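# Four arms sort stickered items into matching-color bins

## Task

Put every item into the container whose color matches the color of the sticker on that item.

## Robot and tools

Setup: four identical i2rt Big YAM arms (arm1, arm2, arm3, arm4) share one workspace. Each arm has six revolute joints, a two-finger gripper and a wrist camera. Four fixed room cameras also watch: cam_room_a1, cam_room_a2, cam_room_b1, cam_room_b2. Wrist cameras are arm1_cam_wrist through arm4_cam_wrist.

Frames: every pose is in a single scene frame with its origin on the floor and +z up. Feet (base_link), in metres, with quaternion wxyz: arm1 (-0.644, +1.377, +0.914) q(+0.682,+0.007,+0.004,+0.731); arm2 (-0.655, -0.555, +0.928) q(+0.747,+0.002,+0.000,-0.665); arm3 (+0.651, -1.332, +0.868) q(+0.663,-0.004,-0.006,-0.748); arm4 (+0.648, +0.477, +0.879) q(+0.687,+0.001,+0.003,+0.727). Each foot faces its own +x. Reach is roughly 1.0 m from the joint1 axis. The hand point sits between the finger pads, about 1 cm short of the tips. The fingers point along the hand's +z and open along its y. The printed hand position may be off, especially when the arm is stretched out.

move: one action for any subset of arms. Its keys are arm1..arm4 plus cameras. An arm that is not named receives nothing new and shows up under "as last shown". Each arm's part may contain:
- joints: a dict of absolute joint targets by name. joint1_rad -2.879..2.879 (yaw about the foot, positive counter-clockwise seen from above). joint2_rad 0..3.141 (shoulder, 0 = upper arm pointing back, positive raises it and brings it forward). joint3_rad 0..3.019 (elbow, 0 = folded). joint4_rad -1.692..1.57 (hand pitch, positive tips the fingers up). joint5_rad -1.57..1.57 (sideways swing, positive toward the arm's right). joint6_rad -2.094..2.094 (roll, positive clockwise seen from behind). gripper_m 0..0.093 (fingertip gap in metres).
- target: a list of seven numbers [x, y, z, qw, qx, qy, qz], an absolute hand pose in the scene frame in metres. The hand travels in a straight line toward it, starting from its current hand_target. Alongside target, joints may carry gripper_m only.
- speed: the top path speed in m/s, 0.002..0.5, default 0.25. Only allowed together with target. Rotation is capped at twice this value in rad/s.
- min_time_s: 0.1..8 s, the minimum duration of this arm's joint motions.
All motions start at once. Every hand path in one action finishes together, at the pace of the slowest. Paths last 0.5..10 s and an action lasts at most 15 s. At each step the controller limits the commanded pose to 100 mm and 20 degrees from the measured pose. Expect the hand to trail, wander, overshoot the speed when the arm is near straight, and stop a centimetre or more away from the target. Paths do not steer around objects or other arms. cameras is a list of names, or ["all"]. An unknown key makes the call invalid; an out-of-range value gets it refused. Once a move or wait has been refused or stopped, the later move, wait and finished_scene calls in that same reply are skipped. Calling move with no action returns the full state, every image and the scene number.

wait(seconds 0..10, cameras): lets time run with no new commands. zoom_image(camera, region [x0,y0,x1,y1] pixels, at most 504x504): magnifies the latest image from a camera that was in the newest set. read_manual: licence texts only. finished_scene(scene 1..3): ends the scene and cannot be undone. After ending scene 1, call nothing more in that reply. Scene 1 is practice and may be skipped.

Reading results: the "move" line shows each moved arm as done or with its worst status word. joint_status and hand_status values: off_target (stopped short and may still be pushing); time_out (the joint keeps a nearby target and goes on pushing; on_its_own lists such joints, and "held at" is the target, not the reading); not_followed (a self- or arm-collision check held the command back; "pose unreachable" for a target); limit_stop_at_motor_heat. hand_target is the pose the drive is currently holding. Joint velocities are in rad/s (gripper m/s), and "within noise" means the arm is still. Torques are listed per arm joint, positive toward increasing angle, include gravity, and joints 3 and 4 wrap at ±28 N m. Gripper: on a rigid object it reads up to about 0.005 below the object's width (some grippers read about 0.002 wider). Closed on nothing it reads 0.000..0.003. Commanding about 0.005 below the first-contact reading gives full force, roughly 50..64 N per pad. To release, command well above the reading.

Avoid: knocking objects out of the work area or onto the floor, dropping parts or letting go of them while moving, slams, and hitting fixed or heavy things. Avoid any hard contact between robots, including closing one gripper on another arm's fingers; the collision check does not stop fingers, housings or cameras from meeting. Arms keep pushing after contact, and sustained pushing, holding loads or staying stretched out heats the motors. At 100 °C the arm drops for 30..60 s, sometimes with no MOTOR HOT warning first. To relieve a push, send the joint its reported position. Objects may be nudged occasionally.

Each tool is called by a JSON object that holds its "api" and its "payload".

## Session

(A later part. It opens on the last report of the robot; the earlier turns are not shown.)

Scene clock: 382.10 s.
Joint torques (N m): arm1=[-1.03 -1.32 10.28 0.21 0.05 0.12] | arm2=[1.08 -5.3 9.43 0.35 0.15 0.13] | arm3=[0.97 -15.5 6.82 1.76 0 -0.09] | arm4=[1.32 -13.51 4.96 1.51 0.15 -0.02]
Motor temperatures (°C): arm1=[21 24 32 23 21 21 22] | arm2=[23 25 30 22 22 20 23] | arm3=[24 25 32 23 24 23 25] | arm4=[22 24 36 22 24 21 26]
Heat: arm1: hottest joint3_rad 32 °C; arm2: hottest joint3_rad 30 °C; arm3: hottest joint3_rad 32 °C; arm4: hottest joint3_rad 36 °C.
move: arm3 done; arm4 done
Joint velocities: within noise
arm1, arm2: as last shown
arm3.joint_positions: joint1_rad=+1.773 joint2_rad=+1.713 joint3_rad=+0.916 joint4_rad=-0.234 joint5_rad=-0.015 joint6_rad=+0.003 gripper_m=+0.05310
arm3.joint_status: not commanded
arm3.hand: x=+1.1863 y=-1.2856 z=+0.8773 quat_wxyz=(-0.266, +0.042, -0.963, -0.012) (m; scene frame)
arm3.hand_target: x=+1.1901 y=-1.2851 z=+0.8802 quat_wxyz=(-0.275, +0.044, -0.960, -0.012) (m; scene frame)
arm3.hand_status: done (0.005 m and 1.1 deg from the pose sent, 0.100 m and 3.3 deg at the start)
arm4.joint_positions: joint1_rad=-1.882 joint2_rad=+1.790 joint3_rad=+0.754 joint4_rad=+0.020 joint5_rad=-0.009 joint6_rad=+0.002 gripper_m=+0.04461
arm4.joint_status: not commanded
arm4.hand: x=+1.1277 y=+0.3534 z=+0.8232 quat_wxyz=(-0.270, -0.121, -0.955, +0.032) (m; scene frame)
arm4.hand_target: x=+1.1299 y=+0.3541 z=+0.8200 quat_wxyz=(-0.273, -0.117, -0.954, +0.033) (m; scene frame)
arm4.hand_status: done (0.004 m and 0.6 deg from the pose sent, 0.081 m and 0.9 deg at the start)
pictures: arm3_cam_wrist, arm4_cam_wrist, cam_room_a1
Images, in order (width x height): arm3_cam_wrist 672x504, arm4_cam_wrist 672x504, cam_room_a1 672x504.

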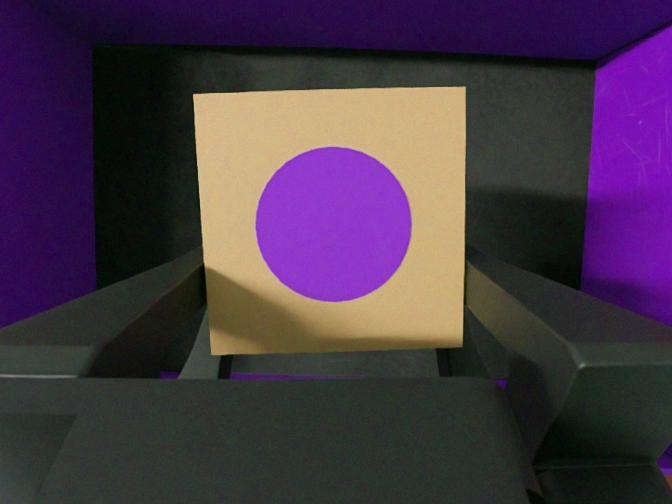

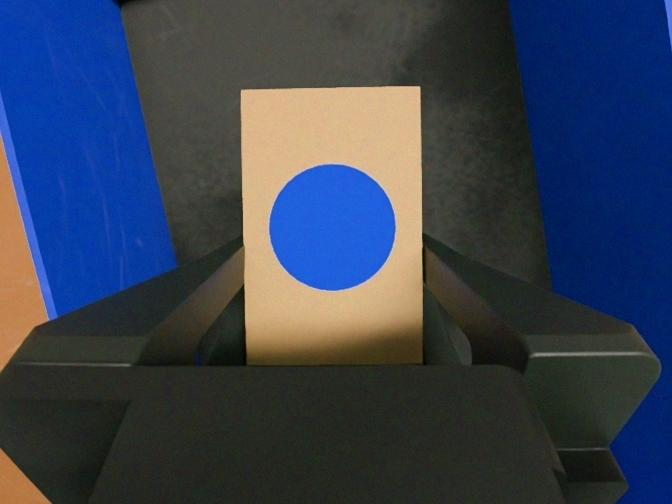

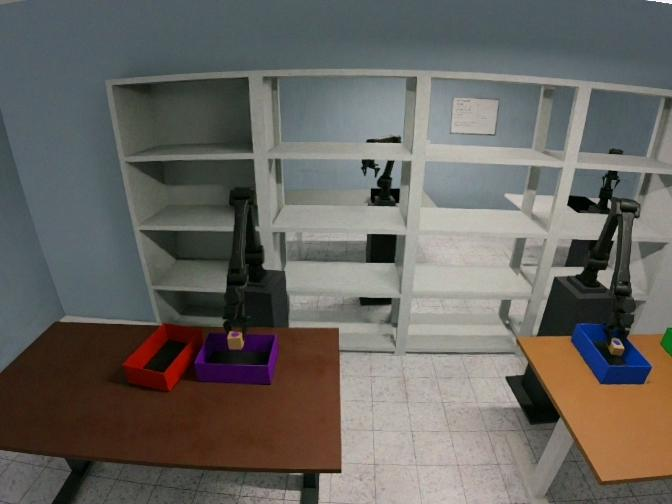

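{"api": "move", "payload": {"arm3": {"target":[1.203,-1.285,0.805,-0.2753,0.0436,-0.9603,-0.0125],"speed":0.1}, "arm4": {"target":[1.132,0.354,0.785,0.2735,0.1172,0.9541,-0.0336],"speed":0.06}, "cameras": ["arm3_cam_wrist","arm4_cam_wrist","cam_room_a1"]}}

{"api": "zoom_image", "payload": {"camera": "cam_room_a1", "region": [180, 310, 300, 400]}}

{"api": "zoom_image", "payload": {"camera": "cam_room_a1", "region": [560, 310, 672, 400]}}

Scene clock: 391.23 s.
Joint torques (N m): arm1=[-0.79 -1.96 10.33 0.12 0.09 0.12] | arm2=[1.2 -5.19 9.46 0.32 0.15 0.13] | arm3=[0.91 -16.67 6.17 1.8 -0.02 -0.09] | arm4=[1.03 -13.39 4.66 1.57 0.19 -0.05]
Motor temperatures (°C): arm1=[21 24 32 23 21 21 22] | arm2=[23 25 30 22 22 20 23] | arm3=[24 25 31 23 24 23 25] | arm4=[22 24 34 22 24 21 27]
Heat: arm1: hottest joint3_rad 32 °C; arm2: hottest joint3_rad 30 °C; arm3: hottest joint3_rad 31 °C; arm4: hottest joint3_rad 34 °C.
move: arm3 done; arm4 done
Joint velocities: within noise
arm1, arm2: as last shown
arm3.joint_positions: joint1_rad=+1.773 joint2_rad=+1.904 joint3_rad=+0.916 joint4_rad=-0.047 joint5_rad=-0.015 joint6_rad=+0.003 gripper_m=+0.05310
arm3.joint_status: not commanded
arm3.hand: x=+1.1959 y=-1.2858 z=+0.8015 quat_wxyz=(-0.265, +0.042, -0.963, -0.012) (m; scene frame)
arm3.hand_target: x=+1.2030 y=-1.2851 z=+0.8052 quat_wxyz=(-0.275, +0.044, -0.960, -0.012) (m; scene frame)
arm3.hand_status: done (0.008 m and 1.3 deg from the pose sent, 0.074 m and 1.1 deg at the start)
arm4.joint_positions: joint1_rad=-1.882 joint2_rad=+1.889 joint3_rad=+0.754 joint4_rad=+0.119 joint5_rad=-0.009 joint6_rad=+0.002 gripper_m=+0.04461
arm4.joint_status: not commanded
arm4.hand: x=+1.1285 y=+0.3530 z=+0.7893 quat_wxyz=(-0.270, -0.121, -0.955, +0.032) (m; scene frame)
arm4.hand_target: x=+1.1318 y=+0.3542 z=+0.7850 quat_wxyz=(-0.273, -0.117, -0.954, +0.033) (m; scene frame)
arm4.hand_status: done (0.006 m and 0.6 deg from the pose sent, 0.038 m and 0.6 deg at the start)
pictures: arm3_cam_wrist, arm4_cam_wrist, cam_room_a1
Images, in order (width x height): arm3_cam_wrist 672x504, arm4_cam_wrist 672x504, cam_room_a1 672x504.

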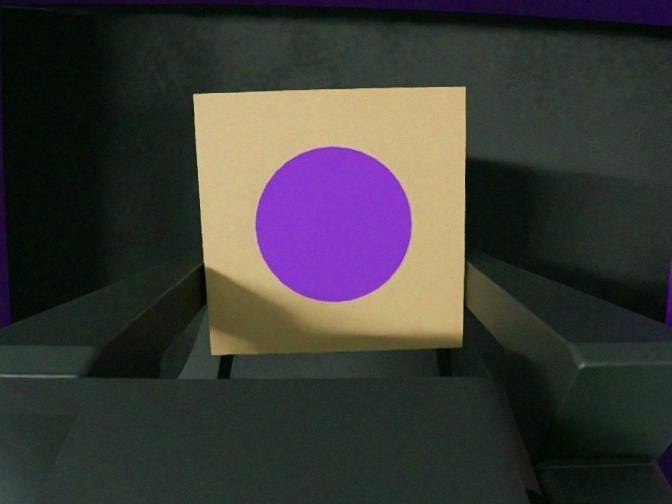

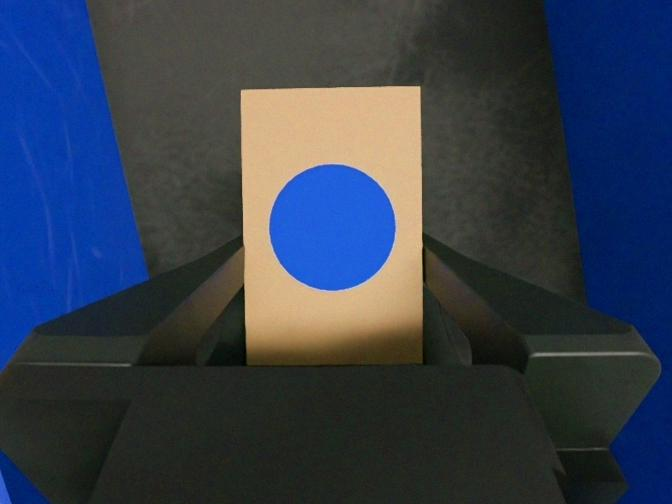

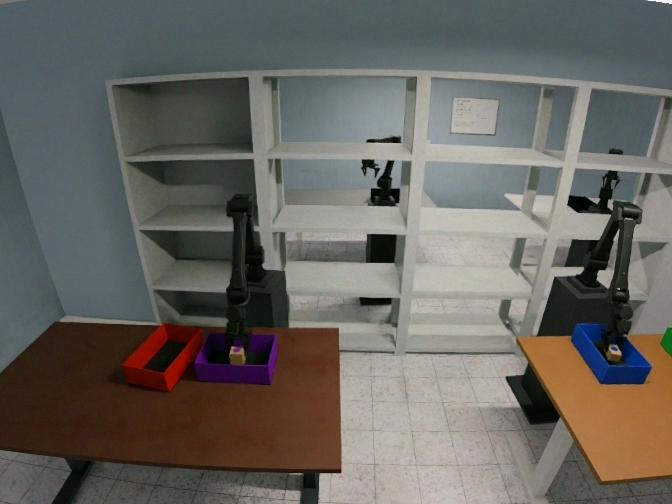

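Scaled by 4.200.

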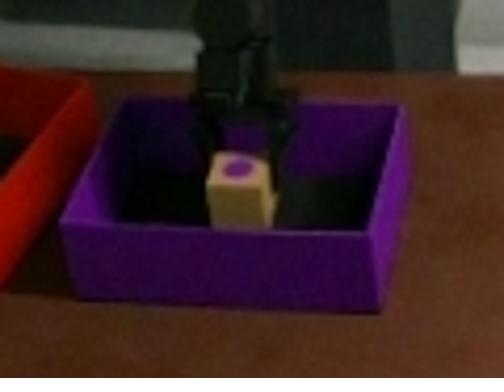

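Scaled by 4.500.

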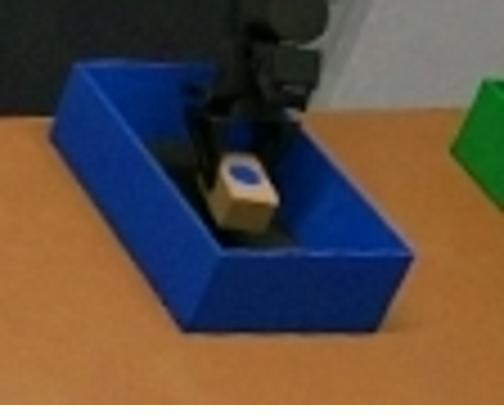

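{"api": "move", "payload": {"arm3": {"target":[1.205,-1.285,0.78,-0.2753,0.0436,-0.9603,-0.0125],"speed":0.06}, "arm4": {"target":[1.133,0.354,0.76,0.2735,0.1172,0.9541,-0.0336],"speed":0.06}}}

{"api": "move", "payload": {"arm3": {"target":[1.206,-1.285,0.764,-0.2753,0.0436,-0.9603,-0.0125],"speed":0.05}, "arm4": {"target":[1.133,0.354,0.745,0.2735,0.1172,0.9541,-0.0336],"speed":0.05}, "cameras": ["arm3_cam_wrist","arm4_cam_wrist","cam_room_a1"]}}

{"api": "zoom_image", "payload": {"camera": "cam_room_a1", "region": [560, 310, 672, 400]}}

Scene clock: 398.20 s.
Joint torques (N m): arm1=[-0.97 -1.73 10.36 0.13 0.09 0.08] | arm2=[1.03 -5.19 9.47 0.35 0.14 0.13] | arm3=[1.08 -16.79 6.09 1.76 0 -0.08] | arm4=[0.91 -14.04 4.49 1.57 0.18 0.02]
Motor temperatures (°C): arm1=[21 24 32 23 21 21 22] | arm2=[23 25 30 22 22 20 23] | arm3=[24 25 31 23 24 23 25] | arm4=[22 24 33 22 24 21 27]
Heat: arm1: hottest joint3_rad 32 °C; arm2: hottest joint3_rad 30 °C; arm3: hottest joint3_rad 31 °C; arm4: hottest joint3_rad 33 °C.
move: arm3 done; arm4 done
Joint velocities: within noise
arm1, arm2: as last shown
arm3.joint_positions: joint1_rad=+1.773 joint2_rad=+1.966 joint3_rad=+0.916 joint4_rad=+0.013 joint5_rad=-0.015 joint6_rad=+0.003 gripper_m=+0.05310
arm3.joint_status: not commanded
arm3.hand: x=+1.1957 y=-1.2862 z=+0.7764 quat_wxyz=(-0.263, +0.042, -0.964, -0.012) (m; scene frame)
arm3.hand_target: x=+1.2049 y=-1.2851 z=+0.7802 quat_wxyz=(-0.275, +0.044, -0.960, -0.012) (m; scene frame)
arm3.hand_status: done (0.010 m and 1.4 deg from the pose sent, 0.023 m and 1.3 deg at the start)
arm4.joint_positions: joint1_rad=-1.882 joint2_rad=+1.966 joint3_rad=+0.754 joint4_rad=+0.186 joint5_rad=-0.009 joint6_rad=+0.002 gripper_m=+0.04461
arm4.joint_status: not commanded
arm4.hand: x=+1.1249 y=+0.3538 z=+0.7616 quat_wxyz=(-0.266, -0.121, -0.956, +0.031) (m; scene frame)
arm4.hand_target: x=+1.1328 y=+0.3542 z=+0.7602 quat_wxyz=(-0.274, -0.117, -0.954, +0.033) (m; scene frame)
arm4.hand_status: done (0.008 m and 1.0 deg from the pose sent, 0.030 m and 0.6 deg at the start)
pictures: none

Scene clock: 399.27 s.
Joint torques (N m): arm1=[-1.03 -1.9 10.41 -0.06 0.07 0.12] | arm2=[1.08 -5.13 9.44 0.34 0.15 0.14] | arm3=[0.97 -16.79 6.23 1.73 0.01 -0.09] | arm4=[0.62 -13.57 4.72 1.54 0.18 0.03]
Motor temperatures (°C): arm1=[21 24 32 23 21 21 22] | arm2=[23 25 30 22 22 20 23] | arm3=[24 25 31 23 24 23 25] | arm4=[22 24 33 22 24 21 27]
Heat: arm1: hottest joint3_rad 32 °C; arm2: hottest joint3_rad 30 °C; arm3: hottest joint3_rad 31 °C; arm4: hottest joint3_rad 33 °C.
move: arm3 off_target; arm4 done
Joint velocities: within noise
arm1, arm2: as last shown
arm3.joint_positions: joint1_rad=+1.773 joint2_rad=+2.005 joint3_rad=+0.916 joint4_rad=+0.050 joint5_rad=-0.015 joint6_rad=+0.003 gripper_m=+0.05310
arm3.joint_status: not commanded
arm3.hand: x=+1.1947 y=-1.2865 z=+0.7607 quat_wxyz=(-0.262, +0.042, -0.964, -0.012) (m; scene frame)
arm3.hand_target: x=+1.2059 y=-1.2851 z=+0.7643 quat_wxyz=(-0.275, +0.044, -0.960, -0.012) (m; scene frame)
arm3.hand_status: off_target (0.012 m and 1.6 deg from the pose sent, 0.016 m and 1.5 deg at the start)
arm4.joint_positions: joint1_rad=-1.882 joint2_rad=+2.001 joint3_rad=+0.754 joint4_rad=+0.229 joint5_rad=-0.009 joint6_rad=+0.002 gripper_m=+0.04461
arm4.joint_status: not commanded
arm4.hand: x=+1.1251 y=+0.3537 z=+0.7505 quat_wxyz=(-0.269, -0.121, -0.955, +0.032) (m; scene frame)
arm4.hand_target: x=+1.1327 y=+0.3542 z=+0.7451 quat_wxyz=(-0.273, -0.117, -0.954, +0.033) (m; scene frame)
arm4.hand_status: done (0.010 m and 0.7 deg from the pose sent, 0.018 m and 1.1 deg at the start)
pictures: arm3_cam_wrist, arm4_cam_wrist, cam_room_a1
Images, in order (width x height): arm3_cam_wrist 672x504, arm4_cam_wrist 672x504, cam_room_a1 672x504.

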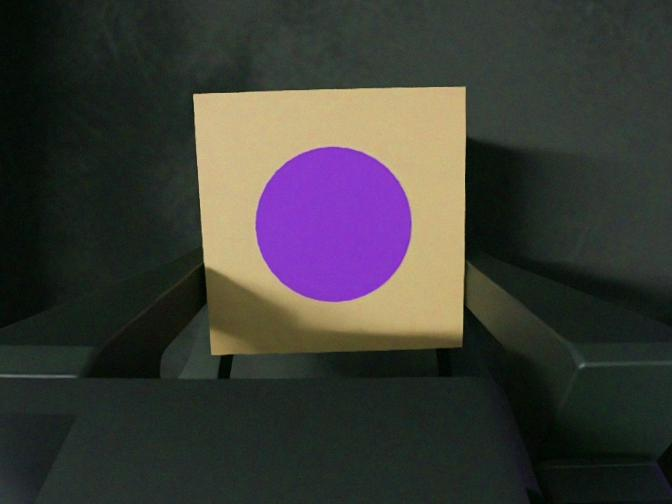

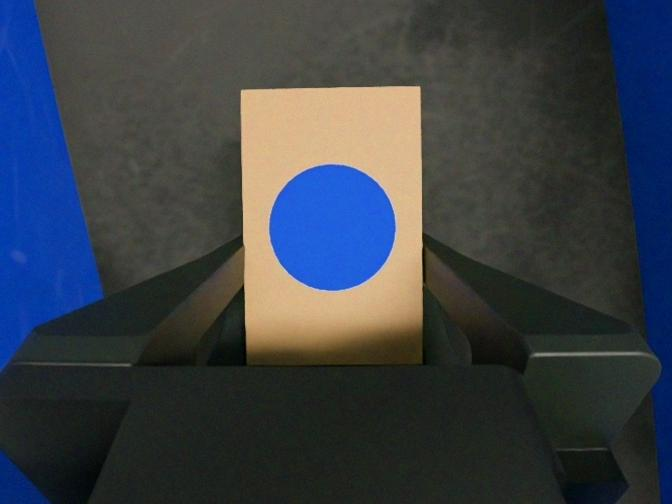

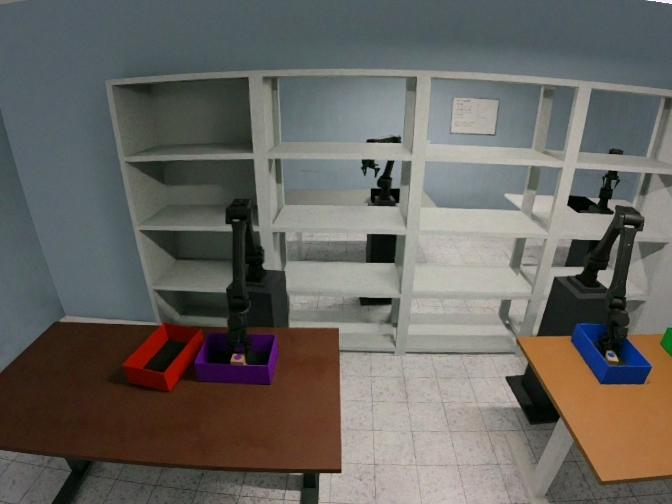

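Scaled by 4.500.

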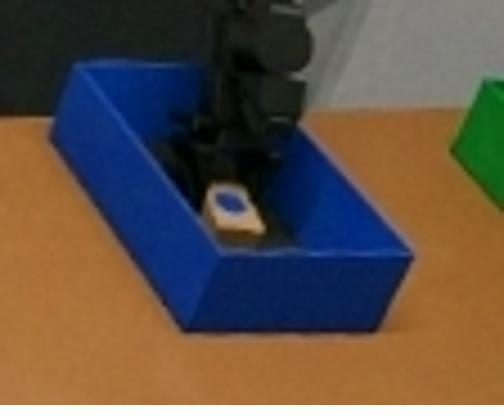

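{"api": "move", "payload": {"arm3": {"target":[1.206,-1.285,0.75,-0.2753,0.0436,-0.9603,-0.0125],"speed":0.04}, "arm4": {"target":[1.133,0.354,0.735,0.2735,0.1172,0.9541,-0.0336],"speed":0.04}, "cameras": ["arm3_cam_wrist","arm4_cam_wrist"]}}

Scene clock: 404.73 s.
Joint torques (N m): arm1=[-0.91 -1.38 10.48 0.24 0.11 0.1] | arm2=[1.2 -5.07 9.44 0.34 0.15 0.14] | arm3=[1.14 -14.86 6.35 1.58 0.01 -0.09] | arm4=[1.14 -12.45 4.48 1.09 0.2 -0.01]
Motor temperatures (°C): arm1=[21 24 32 23 21 21 21] | arm2=[23 25 30 22 22 20 23] | arm3=[24 25 31 23 24 23 25] | arm4=[22 24 32 22 24 21 27]
Heat: arm1: hottest joint3_rad 32 °C; arm2: hottest joint3_rad 30 °C; arm3: hottest joint3_rad 31 °C; arm4: hottest joint3_rad 32 °C.
move: arm3 done; arm4 off_target
Joint velocities: within noise
arm1, arm2: as last shown
arm3.joint_positions: joint1_rad=+1.773 joint2_rad=+2.022 joint3_rad=+0.916 joint4_rad=+0.088 joint5_rad=-0.015 joint6_rad=+0.003 gripper_m=+0.05310
arm3.joint_status: not commanded
arm3.hand: x=+1.1988 y=-1.2862 z=+0.7568 quat_wxyz=(-0.273, +0.042, -0.961, -0.012) (m; scene frame)
arm3.hand_target: x=+1.2058 y=-1.2851 z=+0.7501 quat_wxyz=(-0.275, +0.044, -0.960, -0.012) (m; scene frame)
arm3.hand_status: done (0.010 m and 0.4 deg from the pose sent, 0.016 m and 1.6 deg at the start)
arm4.joint_positions: joint1_rad=-1.882 joint2_rad=+2.017 joint3_rad=+0.761 joint4_rad=+0.263 joint5_rad=-0.009 joint6_rad=+0.002 gripper_m=+0.04461
arm4.joint_status: not commanded
arm4.hand: x=+1.1315 y=+0.3520 z=+0.7489 quat_wxyz=(-0.281, -0.121, -0.951, +0.033) (m; scene frame)
arm4.hand_target: x=+1.1325 y=+0.3542 z=+0.7354 quat_wxyz=(-0.274, -0.117, -0.954, +0.034) (m; scene frame)
arm4.hand_status: off_target (0.014 m and 1.0 deg from the pose sent, 0.017 m and 0.7 deg at the start)
pictures: arm3_cam_wrist, arm4_cam_wrist
Images, in order (width x height): arm3_cam_wrist 672x504, arm4_cam_wrist 672x504.

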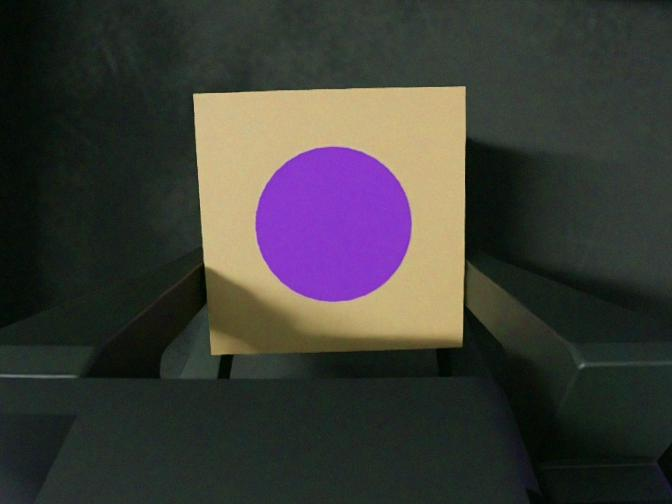

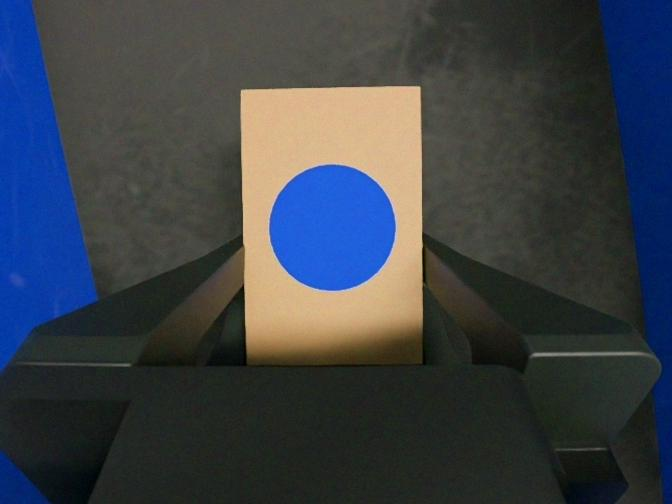

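Both in contact. Open grippers with targets eased.

{"api": "move", "payload": {"arm3": {"target":[1.204,-1.2855,0.755,-0.2753,0.0436,-0.9603,-0.0125],"speed":0.05}, "arm4": {"target":[1.132,0.354,0.744,0.2735,0.1172,0.9541,-0.0336],"speed":0.05}}}

{"api": "move", "payload": {"arm3": {"joints":{"gripper_m":0.075}}, "arm4": {"joints":{"gripper_m":0.065}}}}

{"api": "move", "payload": {"arm3": {"target":[1.18,-1.287,1.0,-0.2753,0.0436,-0.9603,-0.0125],"speed":0.15}, "arm4": {"target":[1.11,0.354,1.0,0.2735,0.1172,0.9541,-0.0336],"speed":0.15}, "cameras": ["arm3_cam_wrist","arm4_cam_wrist","cam_room_a1"]}}

Scene clock: 410.17 s.
Joint torques (N m): arm1=[-1.32 -1.44 10.37 0.18 0.06 0.14] | arm2=[1.14 -5.13 9.46 0.34 0.14 0.14] | arm3=[1.03 -16.62 5.83 1.24 0 -0.09] | arm4=[0.79 -14.45 4.18 0.44 0.18 -0.02]
Motor temperatures (°C): arm1=[21 24 32 23 21 21 21] | arm2=[23 25 30 22 22 20 23] | arm3=[24 25 30 23 24 23 25] | arm4=[22 24 32 22 24 21 27]
Heat: arm1: hottest joint3_rad 32 °C; arm2: hottest joint3_rad 30 °C; arm3: hottest joint3_rad 30 °C; arm4: hottest joint3_rad 32 °C.
move: arm3 done; arm4 done
Joint velocities: within noise
arm1.joint_positions: joint1_rad=-2.247 joint2_rad=+0.975 joint3_rad=+1.021 joint4_rad=-1.584 joint5_rad=-0.008 joint6_rad=-0.008 gripper_m=+0.08496
arm1.joint_status: not commanded
arm1.hand: x=-0.4297 y=+1.2319 z=+1.1625 quat_wxyz=(-0.009, -0.295, -0.955, +0.002) (m; scene frame)
arm1.hand_target: x=-0.4300 y=+1.2339 z=+1.1600 quat_wxyz=(+0.000, -0.295, -0.955, +0.000) (m; scene frame)
arm1.hand_status: not commanded
arm2.joint_positions: joint1_rad=+0.917 joint2_rad=+1.003 joint3_rad=+1.009 joint4_rad=-1.538 joint5_rad=+0.000 joint6_rad=-0.012 gripper_m=+0.08793
arm2.joint_status: not commanded
arm2.hand: x=-0.4264 y=-0.6931 z=+1.1690 quat_wxyz=(-0.019, -0.259, -0.966, +0.004) (m; scene frame)
arm2.hand_target: x=-0.4301 y=-0.6900 z=+1.1603 quat_wxyz=(+0.000, -0.260, -0.965, +0.000) (m; scene frame)
arm2.hand_status: not commanded
arm3.joint_positions: joint1_rad=+1.773 joint2_rad=+2.022 joint3_rad=+0.916 joint4_rad=+0.088 joint5_rad=-0.015 joint6_rad=+0.003 gripper_m=+0.05310
arm3.joint_status: not commanded
arm3.hand: x=+1.1988 y=-1.2862 z=+0.7568 quat_wxyz=(-0.273, +0.042, -0.961, -0.012) (m; scene frame)
arm3.hand_target: x=+1.2040 y=-1.2856 z=+0.7550 quat_wxyz=(-0.275, +0.044, -0.960, -0.012) (m; scene frame)
arm3.hand_status: done (0.006 m and 0.4 deg from the pose sent, 0.006 m and 0.4 deg at the start)
arm4.joint_positions: joint1_rad=-1.882 joint2_rad=+2.017 joint3_rad=+0.761 joint4_rad=+0.263 joint5_rad=-0.009 joint6_rad=+0.002 gripper_m=+0.04461
arm4.joint_status: not commanded
arm4.hand: x=+1.1315 y=+0.3520 z=+0.7489 quat_wxyz=(-0.281, -0.121, -0.951, +0.033) (m; scene frame)
arm4.hand_target: x=+1.1320 y=+0.3541 z=+0.7441 quat_wxyz=(-0.274, -0.117, -0.954, +0.034) (m; scene frame)
arm4.hand_status: done (0.005 m and 1.0 deg from the pose sent, 0.005 m and 1.0 deg at the start)
pictures: none

Scene clock: 410.67 s.
Joint torques (N m): arm1=[-1.14 -2.2 10.36 0.14 0.1 0.13] | arm2=[1.2 -5.13 9.42 0.34 0.15 0.14] | arm3=[1.14 -16.38 5.78 1.24 -0.01 -0.09] | arm4=[1.38 -14.39 4.18 0.51 0.2 -0.03]
Motor temperatures (°C): arm1=[21 24 32 23 21 21 21] | arm2=[23 25 30 22 22 20 23] | arm3=[24 25 30 23 24 23 25] | arm4=[22 24 32 22 24 21 27]
Heat: arm1: hottest joint3_rad 32 °C; arm2: hottest joint3_rad 30 °C; arm3: hottest joint3_rad 30 °C; arm4: hottest joint3_rad 32 °C.
move: arm3 done; arm4 done
Joint velocities: within noise
arm1, arm2: as last shown
arm3.joint_positions: joint1_rad=+1.773 joint2_rad=+2.022 joint3_rad=+0.916 joint4_rad=+0.088 joint5_rad=-0.015 joint6_rad=+0.003 gripper_m=+0.07496
arm3.joint_status: all done
arm3.hand: x=+1.1988 y=-1.2862 z=+0.7568 quat_wxyz=(-0.273, +0.042, -0.961, -0.012) (m; scene frame)
arm3.hand_target: x=+1.2040 y=-1.2856 z=+0.7550 quat_wxyz=(-0.275, +0.044, -0.960, -0.012) (m; scene frame)
arm3.hand_status: not commanded
arm4.joint_positions: joint1_rad=-1.882 joint2_rad=+2.017 joint3_rad=+0.761 joint4_rad=+0.260 joint5_rad=-0.009 joint6_rad=+0.002 gripper_m=+0.06491
arm4.joint_status: all done
arm4.hand: x=+1.1309 y=+0.3522 z=+0.7485 quat_wxyz=(-0.280, -0.121, -0.952, +0.033) (m; scene frame)
arm4.hand_target: x=+1.1320 y=+0.3541 z=+0.7440 quat_wxyz=(-0.274, -0.117, -0.954, +0.034) (m; scene frame)
arm4.hand_status: not commanded
pictures: none

Scene clock: 413.07 s.
Joint torques (N m): arm1=[-1.08 -1.67 10.43 0.13 0.1 0.09] | arm2=[1.03 -5.07 9.5 0.32 0.16 0.14] | arm3=[0.67 -13.86 11.89 0.68 -0.07 -0.12] | arm4=[0.21 -11.16 10.69 0.57 -0.07 -0.13]
Motor temperatures (°C): arm1=[21 24 32 23 21 21 21] | arm2=[23 25 30 22 22 20 23] | arm3=[24 25 30 23 24 23 25] | arm4=[22 24 32 22 24 21 27]
Heat: arm1: hottest joint3_rad 32 °C; arm2: hottest joint3_rad 30 °C; arm3: hottest joint3_rad 30 °C; arm4: hottest joint3_rad 32 °C.
move: arm3 off_target; arm4 off_target
Joint velocities: within noise
arm1, arm2: as last shown
arm3.joint_positions: joint1_rad=+1.773 joint2_rad=+1.486 joint3_rad=+0.979 joint4_rad=-0.542 joint5_rad=-0.017 joint6_rad=+0.002 gripper_m=+0.07496
arm3.joint_status: not commanded
arm3.hand: x=+1.1638 y=-1.2857 z=+0.9804 quat_wxyz=(-0.258, +0.042, -0.965, -0.012) (m; scene frame)
arm3.hand_target: x=+1.1792 y=-1.2871 z=+1.0003 quat_wxyz=(-0.276, +0.043, -0.960, -0.012) (m; scene frame)
arm3.hand_status: off_target (0.025 m and 2.1 deg from the pose sent, 0.244 m and 0.4 deg at the start)
arm4.joint_positions: joint1_rad=-1.886 joint2_rad=+1.364 joint3_rad=+0.824 joint4_rad=-0.500 joint5_rad=-0.011 joint6_rad=-0.002 gripper_m=+0.06491
arm4.joint_status: not commanded
arm4.hand: x=+1.0968 y=+0.3605 z=+0.9820 quat_wxyz=(-0.258, -0.122, -0.958, +0.031) (m; scene frame)
arm4.hand_target: x=+1.1093 y=+0.3541 z=+1.0002 quat_wxyz=(-0.274, -0.117, -0.954, +0.034) (m; scene frame)
arm4.hand_status: off_target (0.023 m and 1.9 deg from the pose sent, 0.252 m and 0.9 deg at the start)
pictures: arm3_cam_wrist, arm4_cam_wrist, cam_room_a1
Images, in order (width x height): arm3_cam_wrist 672x504, arm4_cam_wrist 672x504, cam_room_a1 672x504.

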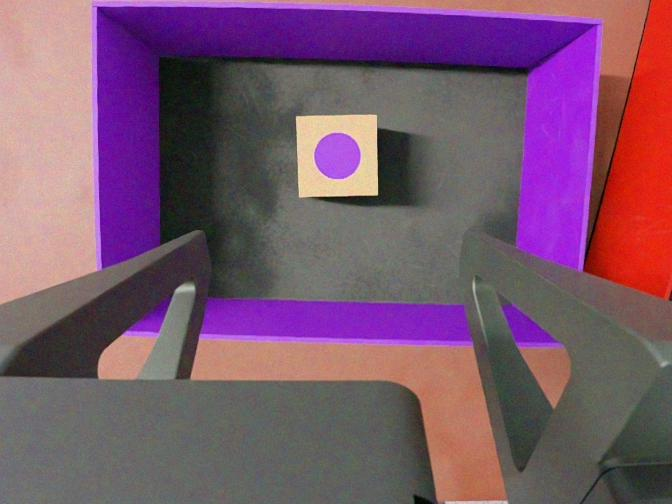

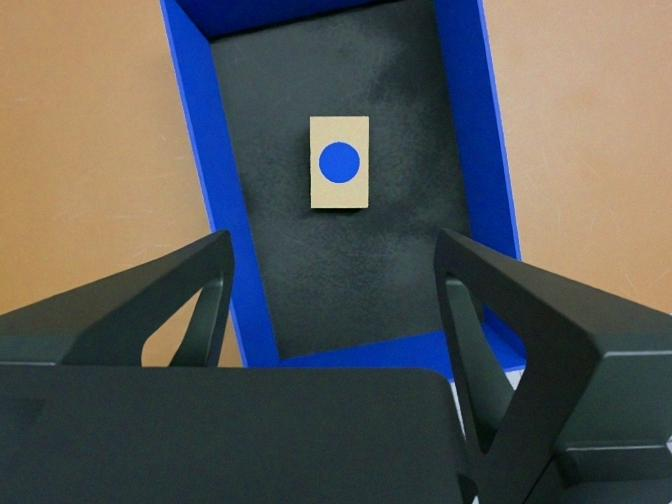

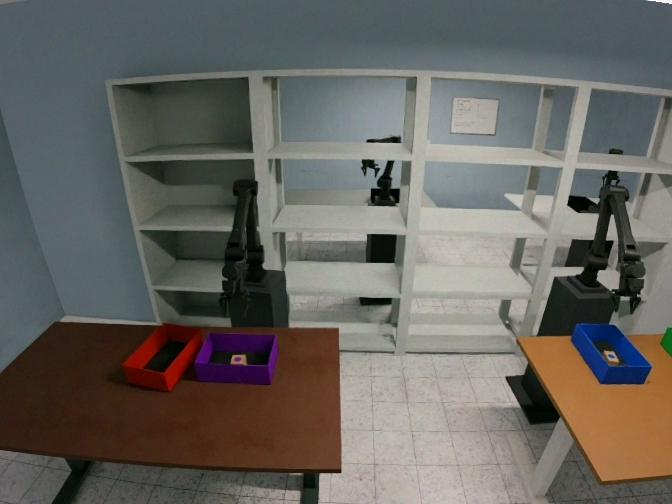

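Both items packed.

{"api": "finished_scene", "payload": {"scene": 2}}

The scene is finished: the task was done.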